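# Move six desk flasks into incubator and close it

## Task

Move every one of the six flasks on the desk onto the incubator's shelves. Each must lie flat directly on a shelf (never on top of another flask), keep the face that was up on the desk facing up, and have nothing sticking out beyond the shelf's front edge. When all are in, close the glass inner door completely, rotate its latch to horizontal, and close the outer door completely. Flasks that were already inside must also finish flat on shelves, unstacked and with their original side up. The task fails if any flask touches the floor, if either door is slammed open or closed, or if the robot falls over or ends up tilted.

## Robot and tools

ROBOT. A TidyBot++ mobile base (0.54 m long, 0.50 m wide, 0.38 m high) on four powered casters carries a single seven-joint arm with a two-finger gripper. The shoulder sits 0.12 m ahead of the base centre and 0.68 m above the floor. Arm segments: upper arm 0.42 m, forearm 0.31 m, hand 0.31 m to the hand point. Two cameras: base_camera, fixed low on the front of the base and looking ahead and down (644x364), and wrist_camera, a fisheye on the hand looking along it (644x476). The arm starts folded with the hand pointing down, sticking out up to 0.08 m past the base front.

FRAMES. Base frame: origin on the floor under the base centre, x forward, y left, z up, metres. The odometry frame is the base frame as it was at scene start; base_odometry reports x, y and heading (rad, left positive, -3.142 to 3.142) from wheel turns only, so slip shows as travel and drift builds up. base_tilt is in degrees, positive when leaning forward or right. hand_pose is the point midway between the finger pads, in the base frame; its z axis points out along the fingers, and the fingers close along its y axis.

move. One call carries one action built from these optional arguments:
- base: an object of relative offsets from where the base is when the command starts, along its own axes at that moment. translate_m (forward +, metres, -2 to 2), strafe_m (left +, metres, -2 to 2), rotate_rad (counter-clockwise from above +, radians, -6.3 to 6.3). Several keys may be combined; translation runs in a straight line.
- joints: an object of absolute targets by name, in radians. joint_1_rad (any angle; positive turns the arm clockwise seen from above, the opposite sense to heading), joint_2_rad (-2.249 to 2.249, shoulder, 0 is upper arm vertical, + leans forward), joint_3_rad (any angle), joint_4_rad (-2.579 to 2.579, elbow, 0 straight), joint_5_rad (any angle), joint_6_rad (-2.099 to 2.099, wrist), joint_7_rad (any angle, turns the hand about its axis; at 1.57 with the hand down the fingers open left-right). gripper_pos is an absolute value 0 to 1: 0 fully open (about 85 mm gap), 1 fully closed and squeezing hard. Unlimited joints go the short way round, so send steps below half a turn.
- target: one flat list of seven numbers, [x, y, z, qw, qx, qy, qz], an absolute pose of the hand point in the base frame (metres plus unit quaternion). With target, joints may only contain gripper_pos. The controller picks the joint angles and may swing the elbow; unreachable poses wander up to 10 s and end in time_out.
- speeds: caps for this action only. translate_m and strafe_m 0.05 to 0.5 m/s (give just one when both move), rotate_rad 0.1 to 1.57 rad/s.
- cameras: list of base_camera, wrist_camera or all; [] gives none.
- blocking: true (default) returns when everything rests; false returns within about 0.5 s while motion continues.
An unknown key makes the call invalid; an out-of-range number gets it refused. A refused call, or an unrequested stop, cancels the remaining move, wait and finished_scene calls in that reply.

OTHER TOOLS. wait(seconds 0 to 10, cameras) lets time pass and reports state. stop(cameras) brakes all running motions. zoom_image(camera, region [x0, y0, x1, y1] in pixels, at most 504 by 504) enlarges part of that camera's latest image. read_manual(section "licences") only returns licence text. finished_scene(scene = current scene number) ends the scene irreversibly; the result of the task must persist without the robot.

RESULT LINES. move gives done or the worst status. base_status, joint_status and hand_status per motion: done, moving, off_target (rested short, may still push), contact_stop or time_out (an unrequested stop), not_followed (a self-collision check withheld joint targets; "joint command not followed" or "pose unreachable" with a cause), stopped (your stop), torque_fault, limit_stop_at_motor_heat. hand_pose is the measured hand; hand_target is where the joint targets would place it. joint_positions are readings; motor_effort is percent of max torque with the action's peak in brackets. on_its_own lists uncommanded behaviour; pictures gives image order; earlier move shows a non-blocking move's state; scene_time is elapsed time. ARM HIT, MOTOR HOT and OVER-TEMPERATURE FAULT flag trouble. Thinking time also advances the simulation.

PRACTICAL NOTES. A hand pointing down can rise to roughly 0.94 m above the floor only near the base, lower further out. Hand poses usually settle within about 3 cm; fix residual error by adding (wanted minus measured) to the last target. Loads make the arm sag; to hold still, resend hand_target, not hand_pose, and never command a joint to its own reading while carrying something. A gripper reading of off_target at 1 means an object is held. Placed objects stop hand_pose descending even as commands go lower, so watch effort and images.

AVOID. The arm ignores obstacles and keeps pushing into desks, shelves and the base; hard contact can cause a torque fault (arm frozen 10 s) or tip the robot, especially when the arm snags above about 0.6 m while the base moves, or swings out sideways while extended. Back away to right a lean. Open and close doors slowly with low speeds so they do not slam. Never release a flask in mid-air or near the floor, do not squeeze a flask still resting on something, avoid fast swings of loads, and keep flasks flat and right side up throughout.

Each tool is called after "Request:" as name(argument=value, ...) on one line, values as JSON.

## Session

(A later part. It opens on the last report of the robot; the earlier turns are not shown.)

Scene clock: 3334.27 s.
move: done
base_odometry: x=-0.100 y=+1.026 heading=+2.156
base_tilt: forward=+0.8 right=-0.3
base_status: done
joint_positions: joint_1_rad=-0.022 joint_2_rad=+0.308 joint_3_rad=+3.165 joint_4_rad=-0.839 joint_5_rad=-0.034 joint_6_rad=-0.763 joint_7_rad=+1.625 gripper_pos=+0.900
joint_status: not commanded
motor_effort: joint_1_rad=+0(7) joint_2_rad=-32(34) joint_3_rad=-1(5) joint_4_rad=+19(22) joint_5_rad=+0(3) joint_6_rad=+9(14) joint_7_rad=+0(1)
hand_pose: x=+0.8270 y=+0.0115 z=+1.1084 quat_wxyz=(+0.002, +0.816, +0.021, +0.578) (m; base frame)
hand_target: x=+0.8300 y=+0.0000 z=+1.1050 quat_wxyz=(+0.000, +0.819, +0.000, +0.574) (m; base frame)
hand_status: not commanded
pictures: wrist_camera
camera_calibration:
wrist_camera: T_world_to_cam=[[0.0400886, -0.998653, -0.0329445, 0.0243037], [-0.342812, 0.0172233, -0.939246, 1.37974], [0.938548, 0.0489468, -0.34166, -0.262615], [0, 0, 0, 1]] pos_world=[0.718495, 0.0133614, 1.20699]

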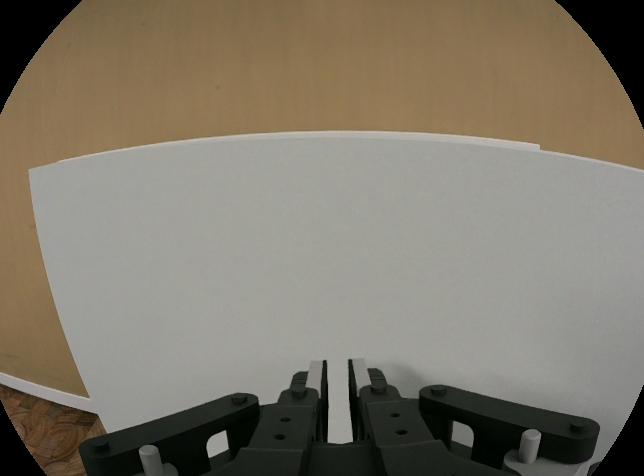

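Request:
move(base={"strafe_m": -0.055, "translate_m": 0.095}, speeds={"translate_m": 0.09}, cameras=[])

Request:
move(base={"translate_m": 0.08}, speeds={"translate_m": 0.07}, cameras=["wrist_camera", "base_camera"])

Scene clock: 3340.93 s.
move: done
base_odometry: x=-0.107 y=+1.136 heading=+2.156
base_tilt: forward=+0.8 right=-0.2
base_status: done
joint_positions: joint_1_rad=-0.023 joint_2_rad=+0.309 joint_3_rad=+3.165 joint_4_rad=-0.839 joint_5_rad=-0.034 joint_6_rad=-0.769 joint_7_rad=+1.625 gripper_pos=+0.900
joint_status: not commanded
motor_effort: joint_1_rad=+1(5) joint_2_rad=-32(34) joint_3_rad=-1(3) joint_4_rad=+21(22) joint_5_rad=-1(2) joint_6_rad=+9(13) joint_7_rad=+0(1)
hand_pose: x=+0.8268 y=+0.0120 z=+1.1060 quat_wxyz=(+0.002, +0.818, +0.021, +0.575) (m; base frame)
hand_target: x=+0.8300 y=+0.0000 z=+1.1050 quat_wxyz=(+0.000, +0.819, +0.000, +0.574) (m; base frame)
hand_status: not commanded
pictures: none
No camera images: "cameras" was empty.

Scene clock: 3342.60 s.
move: done
base_odometry: x=-0.151 y=+1.203 heading=+2.155
base_tilt: forward=+0.8 right=-0.3
base_status: done
joint_positions: joint_1_rad=-0.023 joint_2_rad=+0.310 joint_3_rad=+3.165 joint_4_rad=-0.838 joint_5_rad=-0.034 joint_6_rad=-0.772 joint_7_rad=+1.625 gripper_pos=+0.900
joint_status: not commanded
motor_effort: joint_1_rad=+1(2) joint_2_rad=-32(35) joint_3_rad=-1(2) joint_4_rad=+19(21) joint_5_rad=+0(1) joint_6_rad=+9(13) joint_7_rad=+1(1)
hand_pose: x=+0.8268 y=+0.0121 z=+1.1047 quat_wxyz=(+0.001, +0.819, +0.021, +0.573) (m; base frame)
hand_target: x=+0.8300 y=+0.0000 z=+1.1050 quat_wxyz=(+0.000, +0.819, +0.000, +0.574) (m; base frame)
hand_status: not commanded
pictures: base_camera, wrist_camera
camera_calibration:
wrist_camera: T_world_to_cam=[[0.0406338, -0.99862, -0.0332639, 0.0246732], [-0.352521, 0.0168224, -0.935653, 1.38026], [0.934921, 0.0497453, -0.351351, -0.250115], [0, 0, 0, 1]] pos_world=[0.719408, 0.0138619, 1.20439]

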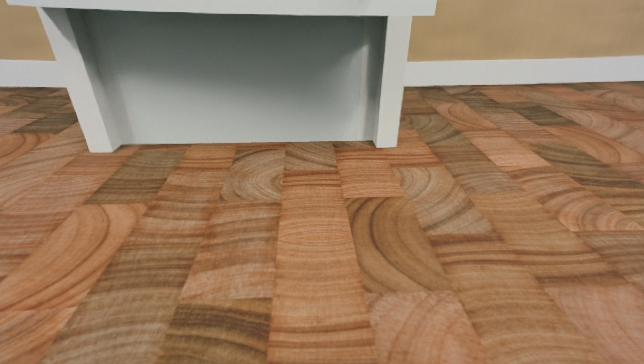

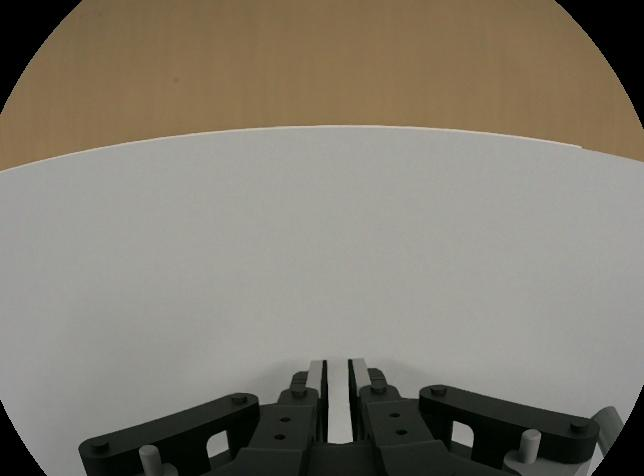

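Request:
move(base={"translate_m": 0.05}, speeds={"translate_m": 0.06}, cameras=[])

Request:
move(base={"translate_m": 0.02}, speeds={"translate_m": 0.05}, cameras=[])

Request:
move(base={"translate_m": 0.012}, speeds={"translate_m": 0.05}, cameras=["wrist_camera", "base_camera"])

Scene clock: 3350.57 s.
move: done
base_odometry: x=-0.178 y=+1.245 heading=+2.155
base_tilt: forward=+0.8 right=-0.3
base_status: done
joint_positions: joint_1_rad=-0.023 joint_2_rad=+0.310 joint_3_rad=+3.165 joint_4_rad=-0.838 joint_5_rad=-0.034 joint_6_rad=-0.773 joint_7_rad=+1.625 gripper_pos=+0.900
joint_status: not commanded
motor_effort: joint_1_rad=+1(2) joint_2_rad=-32(35) joint_3_rad=-1(2) joint_4_rad=+20(21) joint_5_rad=-1(1) joint_6_rad=+9(12) joint_7_rad=+0(1)
hand_pose: x=+0.8267 y=+0.0121 z=+1.1044 quat_wxyz=(+0.001, +0.819, +0.021, +0.573) (m; base frame)
hand_target: x=+0.8300 y=+0.0000 z=+1.1050 quat_wxyz=(+0.000, +0.819, +0.000, +0.574) (m; base frame)
hand_status: not commanded
pictures: none
No camera images: "cameras" was empty.

Scene clock: 3351.47 s.
move: done
base_odometry: x=-0.189 y=+1.262 heading=+2.155
base_tilt: forward=+0.8 right=-0.3
base_status: done
joint_positions: joint_1_rad=-0.023 joint_2_rad=+0.312 joint_3_rad=+3.165 joint_4_rad=-0.838 joint_5_rad=-0.034 joint_6_rad=-0.774 joint_7_rad=+1.625 gripper_pos=+0.900
joint_status: not commanded
motor_effort: joint_1_rad=+1(1) joint_2_rad=-33(35) joint_3_rad=-1(2) joint_4_rad=+20(22) joint_5_rad=+0(1) joint_6_rad=+9(12) joint_7_rad=+0(0)
hand_pose: x=+0.8273 y=+0.0121 z=+1.1031 quat_wxyz=(+0.001, +0.820, +0.021, +0.572) (m; base frame)
hand_target: x=+0.8300 y=+0.0000 z=+1.1050 quat_wxyz=(+0.000, +0.819, +0.000, +0.574) (m; base frame)
hand_status: not commanded
pictures: none
No camera images: "cameras" was empty.

Scene clock: 3352.20 s.
move: done
base_odometry: x=-0.196 y=+1.272 heading=+2.155
base_tilt: forward=+0.8 right=-0.3
base_status: done
joint_positions: joint_1_rad=-0.023 joint_2_rad=+0.312 joint_3_rad=+3.165 joint_4_rad=-0.837 joint_5_rad=-0.034 joint_6_rad=-0.776 joint_7_rad=+1.625 gripper_pos=+0.900
joint_status: not commanded
motor_effort: joint_1_rad=+0(1) joint_2_rad=-33(37) joint_3_rad=-1(2) joint_4_rad=+20(21) joint_5_rad=+0(1) joint_6_rad=+8(11) joint_7_rad=+0(0)
hand_pose: x=+0.8271 y=+0.0121 z=+1.1030 quat_wxyz=(+0.001, +0.820, +0.021, +0.572) (m; base frame)
hand_target: x=+0.8300 y=+0.0000 z=+1.1050 quat_wxyz=(+0.000, +0.819, +0.000, +0.574) (m; base frame)
hand_status: not commanded
pictures: base_camera, wrist_camera
camera_calibration:
wrist_camera: T_world_to_cam=[[0.0406182, -0.998617, -0.0333858, 0.0247624], [-0.356639, 0.0167225, -0.934093, 1.38048], [0.933359, 0.0498479, -0.355467, -0.245122], [0, 0, 0, 1]] pos_world=[0.720113, 0.013862, 1.20319]

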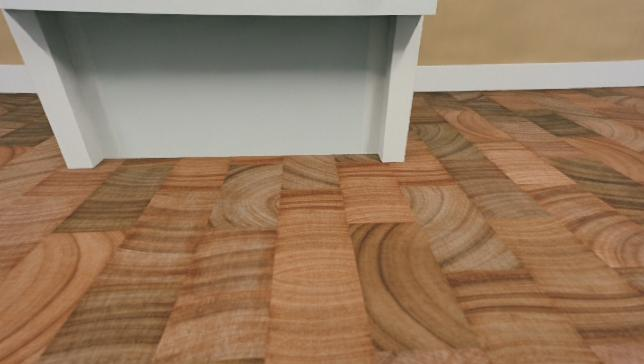

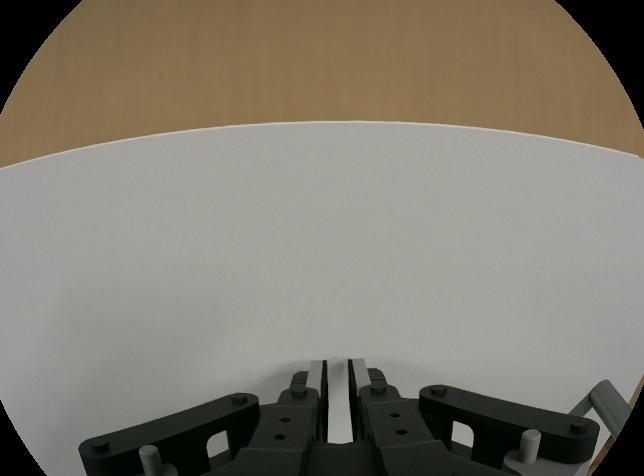

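Request:
move(base={"translate_m": 0.012}, speeds={"translate_m": 0.05}, cameras=[])

Request:
move(base={"translate_m": 0.012}, speeds={"translate_m": 0.05}, cameras=["wrist_camera"])

Scene clock: 3360.03 s.
move: done
base_odometry: x=-0.202 y=+1.282 heading=+2.154
base_tilt: forward=+0.8 right=-0.3
base_status: done
joint_positions: joint_1_rad=-0.023 joint_2_rad=+0.307 joint_3_rad=+3.165 joint_4_rad=-0.837 joint_5_rad=-0.034 joint_6_rad=-0.785 joint_7_rad=+1.625 gripper_pos=+0.900
joint_status: not commanded
motor_effort: joint_1_rad=-1(1) joint_2_rad=-31(34) joint_3_rad=-1(2) joint_4_rad=+22(22) joint_5_rad=+0(1) joint_6_rad=+11(16) joint_7_rad=+0(1)
hand_pose: x=+0.8241 y=+0.0121 z=+1.1041 quat_wxyz=(+0.001, +0.821, +0.021, +0.570) (m; base frame)
hand_target: x=+0.8300 y=+0.0000 z=+1.1050 quat_wxyz=(+0.000, +0.819, +0.000, +0.574) (m; base frame)
hand_status: not commanded
pictures: none
No camera images: "cameras" was empty.

Scene clock: 3360.70 s.
move: done
base_odometry: x=-0.209 y=+1.292 heading=+2.154
base_tilt: forward=+0.8 right=-0.3
base_status: done
joint_positions: joint_1_rad=-0.023 joint_2_rad=+0.289 joint_3_rad=+3.165 joint_4_rad=-0.841 joint_5_rad=-0.034 joint_6_rad=-0.819 joint_7_rad=+1.625 gripper_pos=+0.900
joint_status: not commanded
motor_effort: joint_1_rad=+1(3) joint_2_rad=-26(31) joint_3_rad=+0(1) joint_4_rad=+22(24) joint_5_rad=+0(1) joint_6_rad=+15(19) joint_7_rad=+1(1)
hand_pose: x=+0.8127 y=+0.0121 z=+1.1045 quat_wxyz=(+0.001, +0.827, +0.022, +0.562) (m; base frame)
hand_target: x=+0.8300 y=+0.0000 z=+1.1050 quat_wxyz=(+0.000, +0.819, +0.000, +0.574) (m; base frame)
hand_status: not commanded
pictures: wrist_camera
camera_calibration:
wrist_camera: T_world_to_cam=[[0.0408266, -0.99858, -0.0342264, 0.0261534], [-0.378956, 0.0162203, -0.925272, 1.38506], [0.924514, 0.0507461, -0.377756, -0.199277], [0, 0, 0, 1]] pos_world=[0.708044, 0.0137626, 1.20718]

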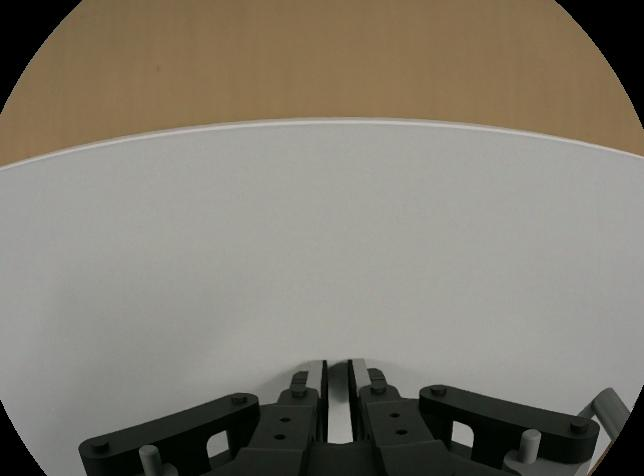

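Request:
move(base={"translate_m": -0.3}, speeds={"translate_m": 0.2}, cameras=["wrist_camera"])

Request:
move(base={"strafe_m": -0.75, "rotate_rad": 0.6}, speeds={"strafe_m": 0.4, "rotate_rad": 0.4}, joints={"joint_1_rad": 0, "joint_2_rad": -0.618, "joint_3_rad": 3.15, "joint_4_rad": -1.776, "joint_5_rad": 0, "joint_6_rad": -0.749, "joint_7_rad": 1.58}, cameras=["base_camera", "wrist_camera"])

Scene clock: 3369.80 s.
move: done
base_odometry: x=-0.043 y=+1.042 heading=+2.154
base_tilt: forward=+0.8 right=-0.3
base_status: done
joint_positions: joint_1_rad=-0.022 joint_2_rad=+0.314 joint_3_rad=+3.165 joint_4_rad=-0.834 joint_5_rad=-0.034 joint_6_rad=-0.784 joint_7_rad=+1.625 gripper_pos=+0.900
joint_status: not commanded
motor_effort: joint_1_rad=+1(3) joint_2_rad=-32(37) joint_3_rad=-1(2) joint_4_rad=+20(21) joint_5_rad=+0(1) joint_6_rad=+9(14) joint_7_rad=+0(1)
hand_pose: x=+0.8270 y=+0.0118 z=+1.1010 quat_wxyz=(+0.002, +0.822, +0.021, +0.569) (m; base frame)
hand_target: x=+0.8300 y=+0.0000 z=+1.1050 quat_wxyz=(+0.000, +0.819, +0.000, +0.574) (m; base frame)
hand_status: not commanded
pictures: wrist_camera
camera_calibration:
wrist_camera: T_world_to_cam=[[0.0400379, -0.998638, -0.0334429, 0.0249818], [-0.36343, 0.0166228, -0.931473, 1.38123], [0.930761, 0.0494484, -0.36227, -0.236091], [0, 0, 0, 1]] pos_world=[0.720724, 0.0136622, 1.20188]

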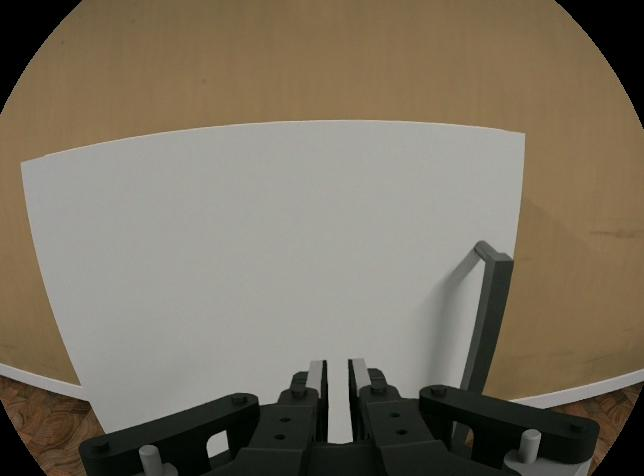

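Scene clock: 3372.73 s.
move: done
base_odometry: x=+0.583 y=+1.455 heading=+2.755
base_tilt: forward=+0.8 right=-0.2
base_status: done
joint_positions: joint_1_rad=-0.020 joint_2_rad=-0.607 joint_3_rad=+3.164 joint_4_rad=-1.763 joint_5_rad=-0.034 joint_6_rad=-0.784 joint_7_rad=+1.625 gripper_pos=+0.900
joint_status: all done
motor_effort: joint_1_rad=+1(4) joint_2_rad=+0(35) joint_3_rad=-1(3) joint_4_rad=+20(21) joint_5_rad=+0(2) joint_6_rad=+9(10) joint_7_rad=+0(1)
hand_pose: x=+0.4572 y=+0.0047 z=+1.0425 quat_wxyz=(-0.007, +0.824, +0.016, +0.566) (m; base frame)
hand_target: x=+0.4571 y=-0.0028 z=+1.0482 quat_wxyz=(+0.003, +0.815, +0.000, +0.579) (m; base frame)
hand_status: not commanded
pictures: base_camera, wrist_camera
camera_calibration:
wrist_camera: T_world_to_cam=[[0.0412479, -0.997703, -0.0537342, 0.0513049], [-0.369918, 0.0347091, -0.928416, 1.19224], [0.928148, 0.0581725, -0.367637, 0.0940431], [0, 0, 0, 1]] pos_world=[0.35163, 0.00433468, 1.14423]

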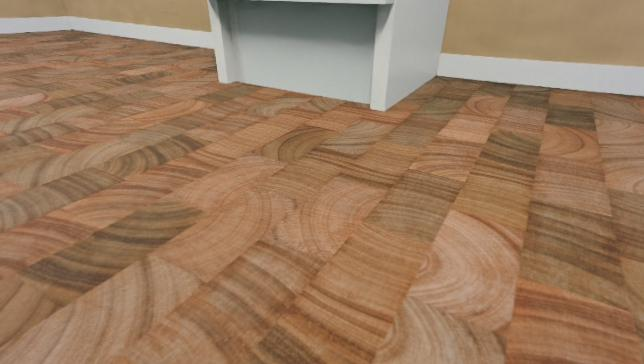

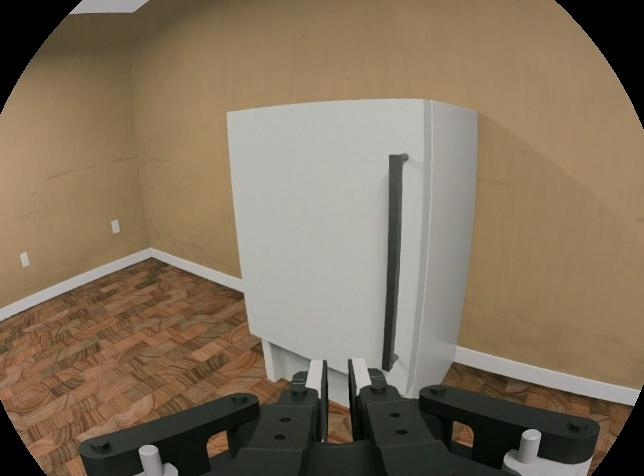

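Request:
zoom_image(camera="wrist_camera", region=[390, 90, 490, 200])

Request:
zoom_image(camera="wrist_camera", region=[380, 290, 480, 400])

Scaled by 4.582.

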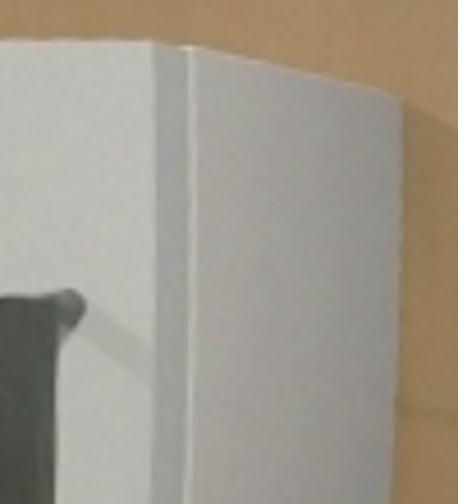

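Scaled by 4.582.

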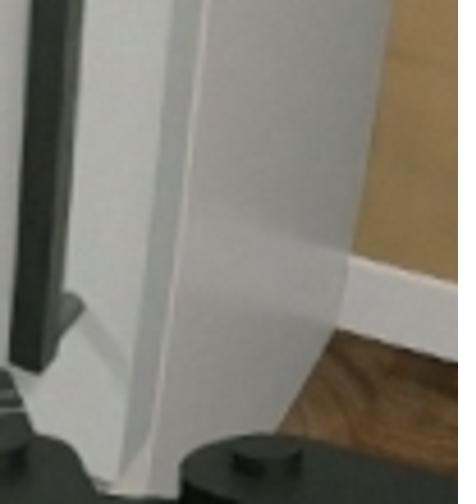

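Request:
move(base={"translate_m": 0.75, "strafe_m": -0.9, "rotate_rad": 0.95}, speeds={"translate_m": 0.4, "rotate_rad": 0.4}, cameras=["base_camera", "wrist_camera"])

Scene clock: 3397.63 s.
move: done
base_odometry: x=+0.227 y=+2.572 heading=-2.577
base_tilt: forward=+0.8 right=-0.3
base_status: done
joint_positions: joint_1_rad=-0.018 joint_2_rad=-0.609 joint_3_rad=+3.163 joint_4_rad=-1.763 joint_5_rad=-0.034 joint_6_rad=-0.783 joint_7_rad=+1.625 gripper_pos=+0.900
joint_status: not commanded
motor_effort: joint_1_rad=+1(2) joint_2_rad=+0(3) joint_3_rad=-1(2) joint_4_rad=+19(21) joint_5_rad=-1(1) joint_6_rad=+9(9) joint_7_rad=+1(1)
hand_pose: x=+0.4566 y=+0.0043 z=+1.0430 quat_wxyz=(-0.006, +0.824, +0.015, +0.567) (m; base frame)
hand_target: x=+0.4571 y=-0.0028 z=+1.0482 quat_wxyz=(+0.003, +0.815, +0.000, +0.579) (m; base frame)
hand_status: not commanded
pictures: base_camera, wrist_camera
camera_calibration:
wrist_camera: T_world_to_cam=[[0.039758, -0.997801, -0.0530377, 0.0508805], [-0.368325, 0.034707, -0.929049, 1.1924], [0.928846, 0.0564723, -0.366135, 0.0929494], [0, 0, 0, 1]] pos_world=[0.350832, 0.0041349, 1.14453]

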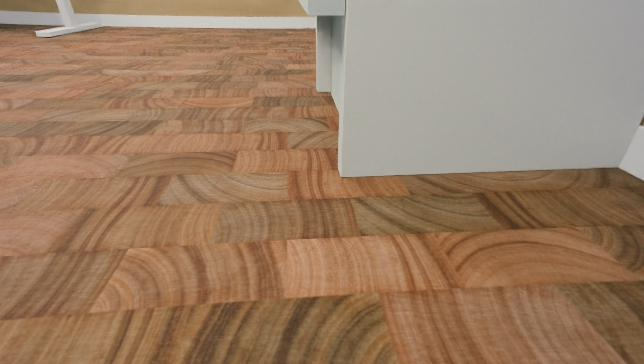

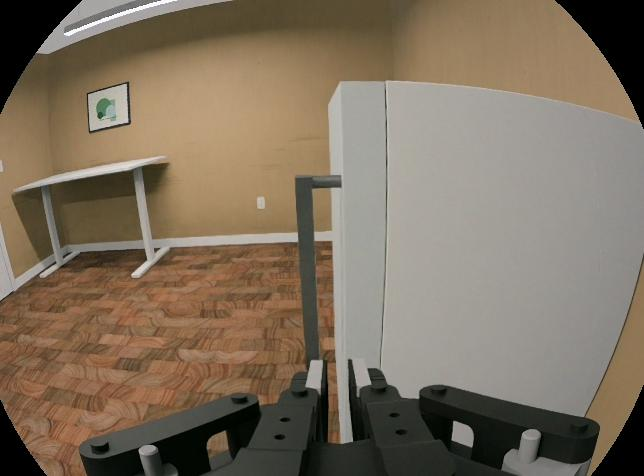

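Request:
zoom_image(camera="wrist_camera", region=[330, 70, 440, 180])

Request:
zoom_image(camera="wrist_camera", region=[330, 250, 440, 360])

Scaled by 4.582.

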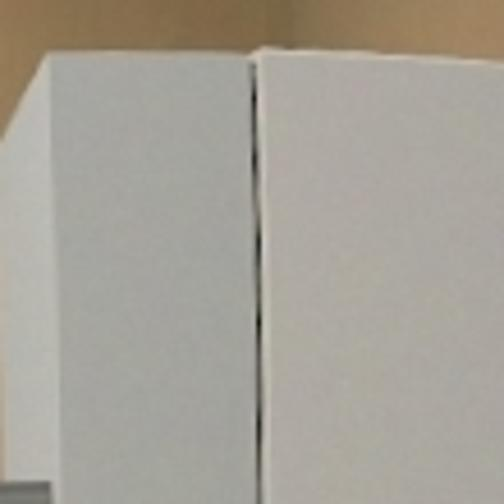

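Scaled by 4.582.

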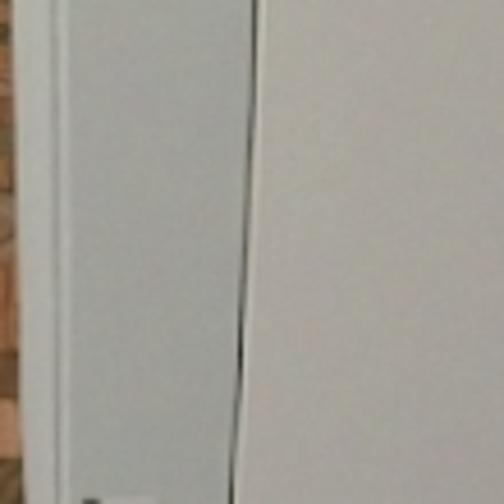

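Request:
finished_scene(scene=2)

The scene is finished: the task was done.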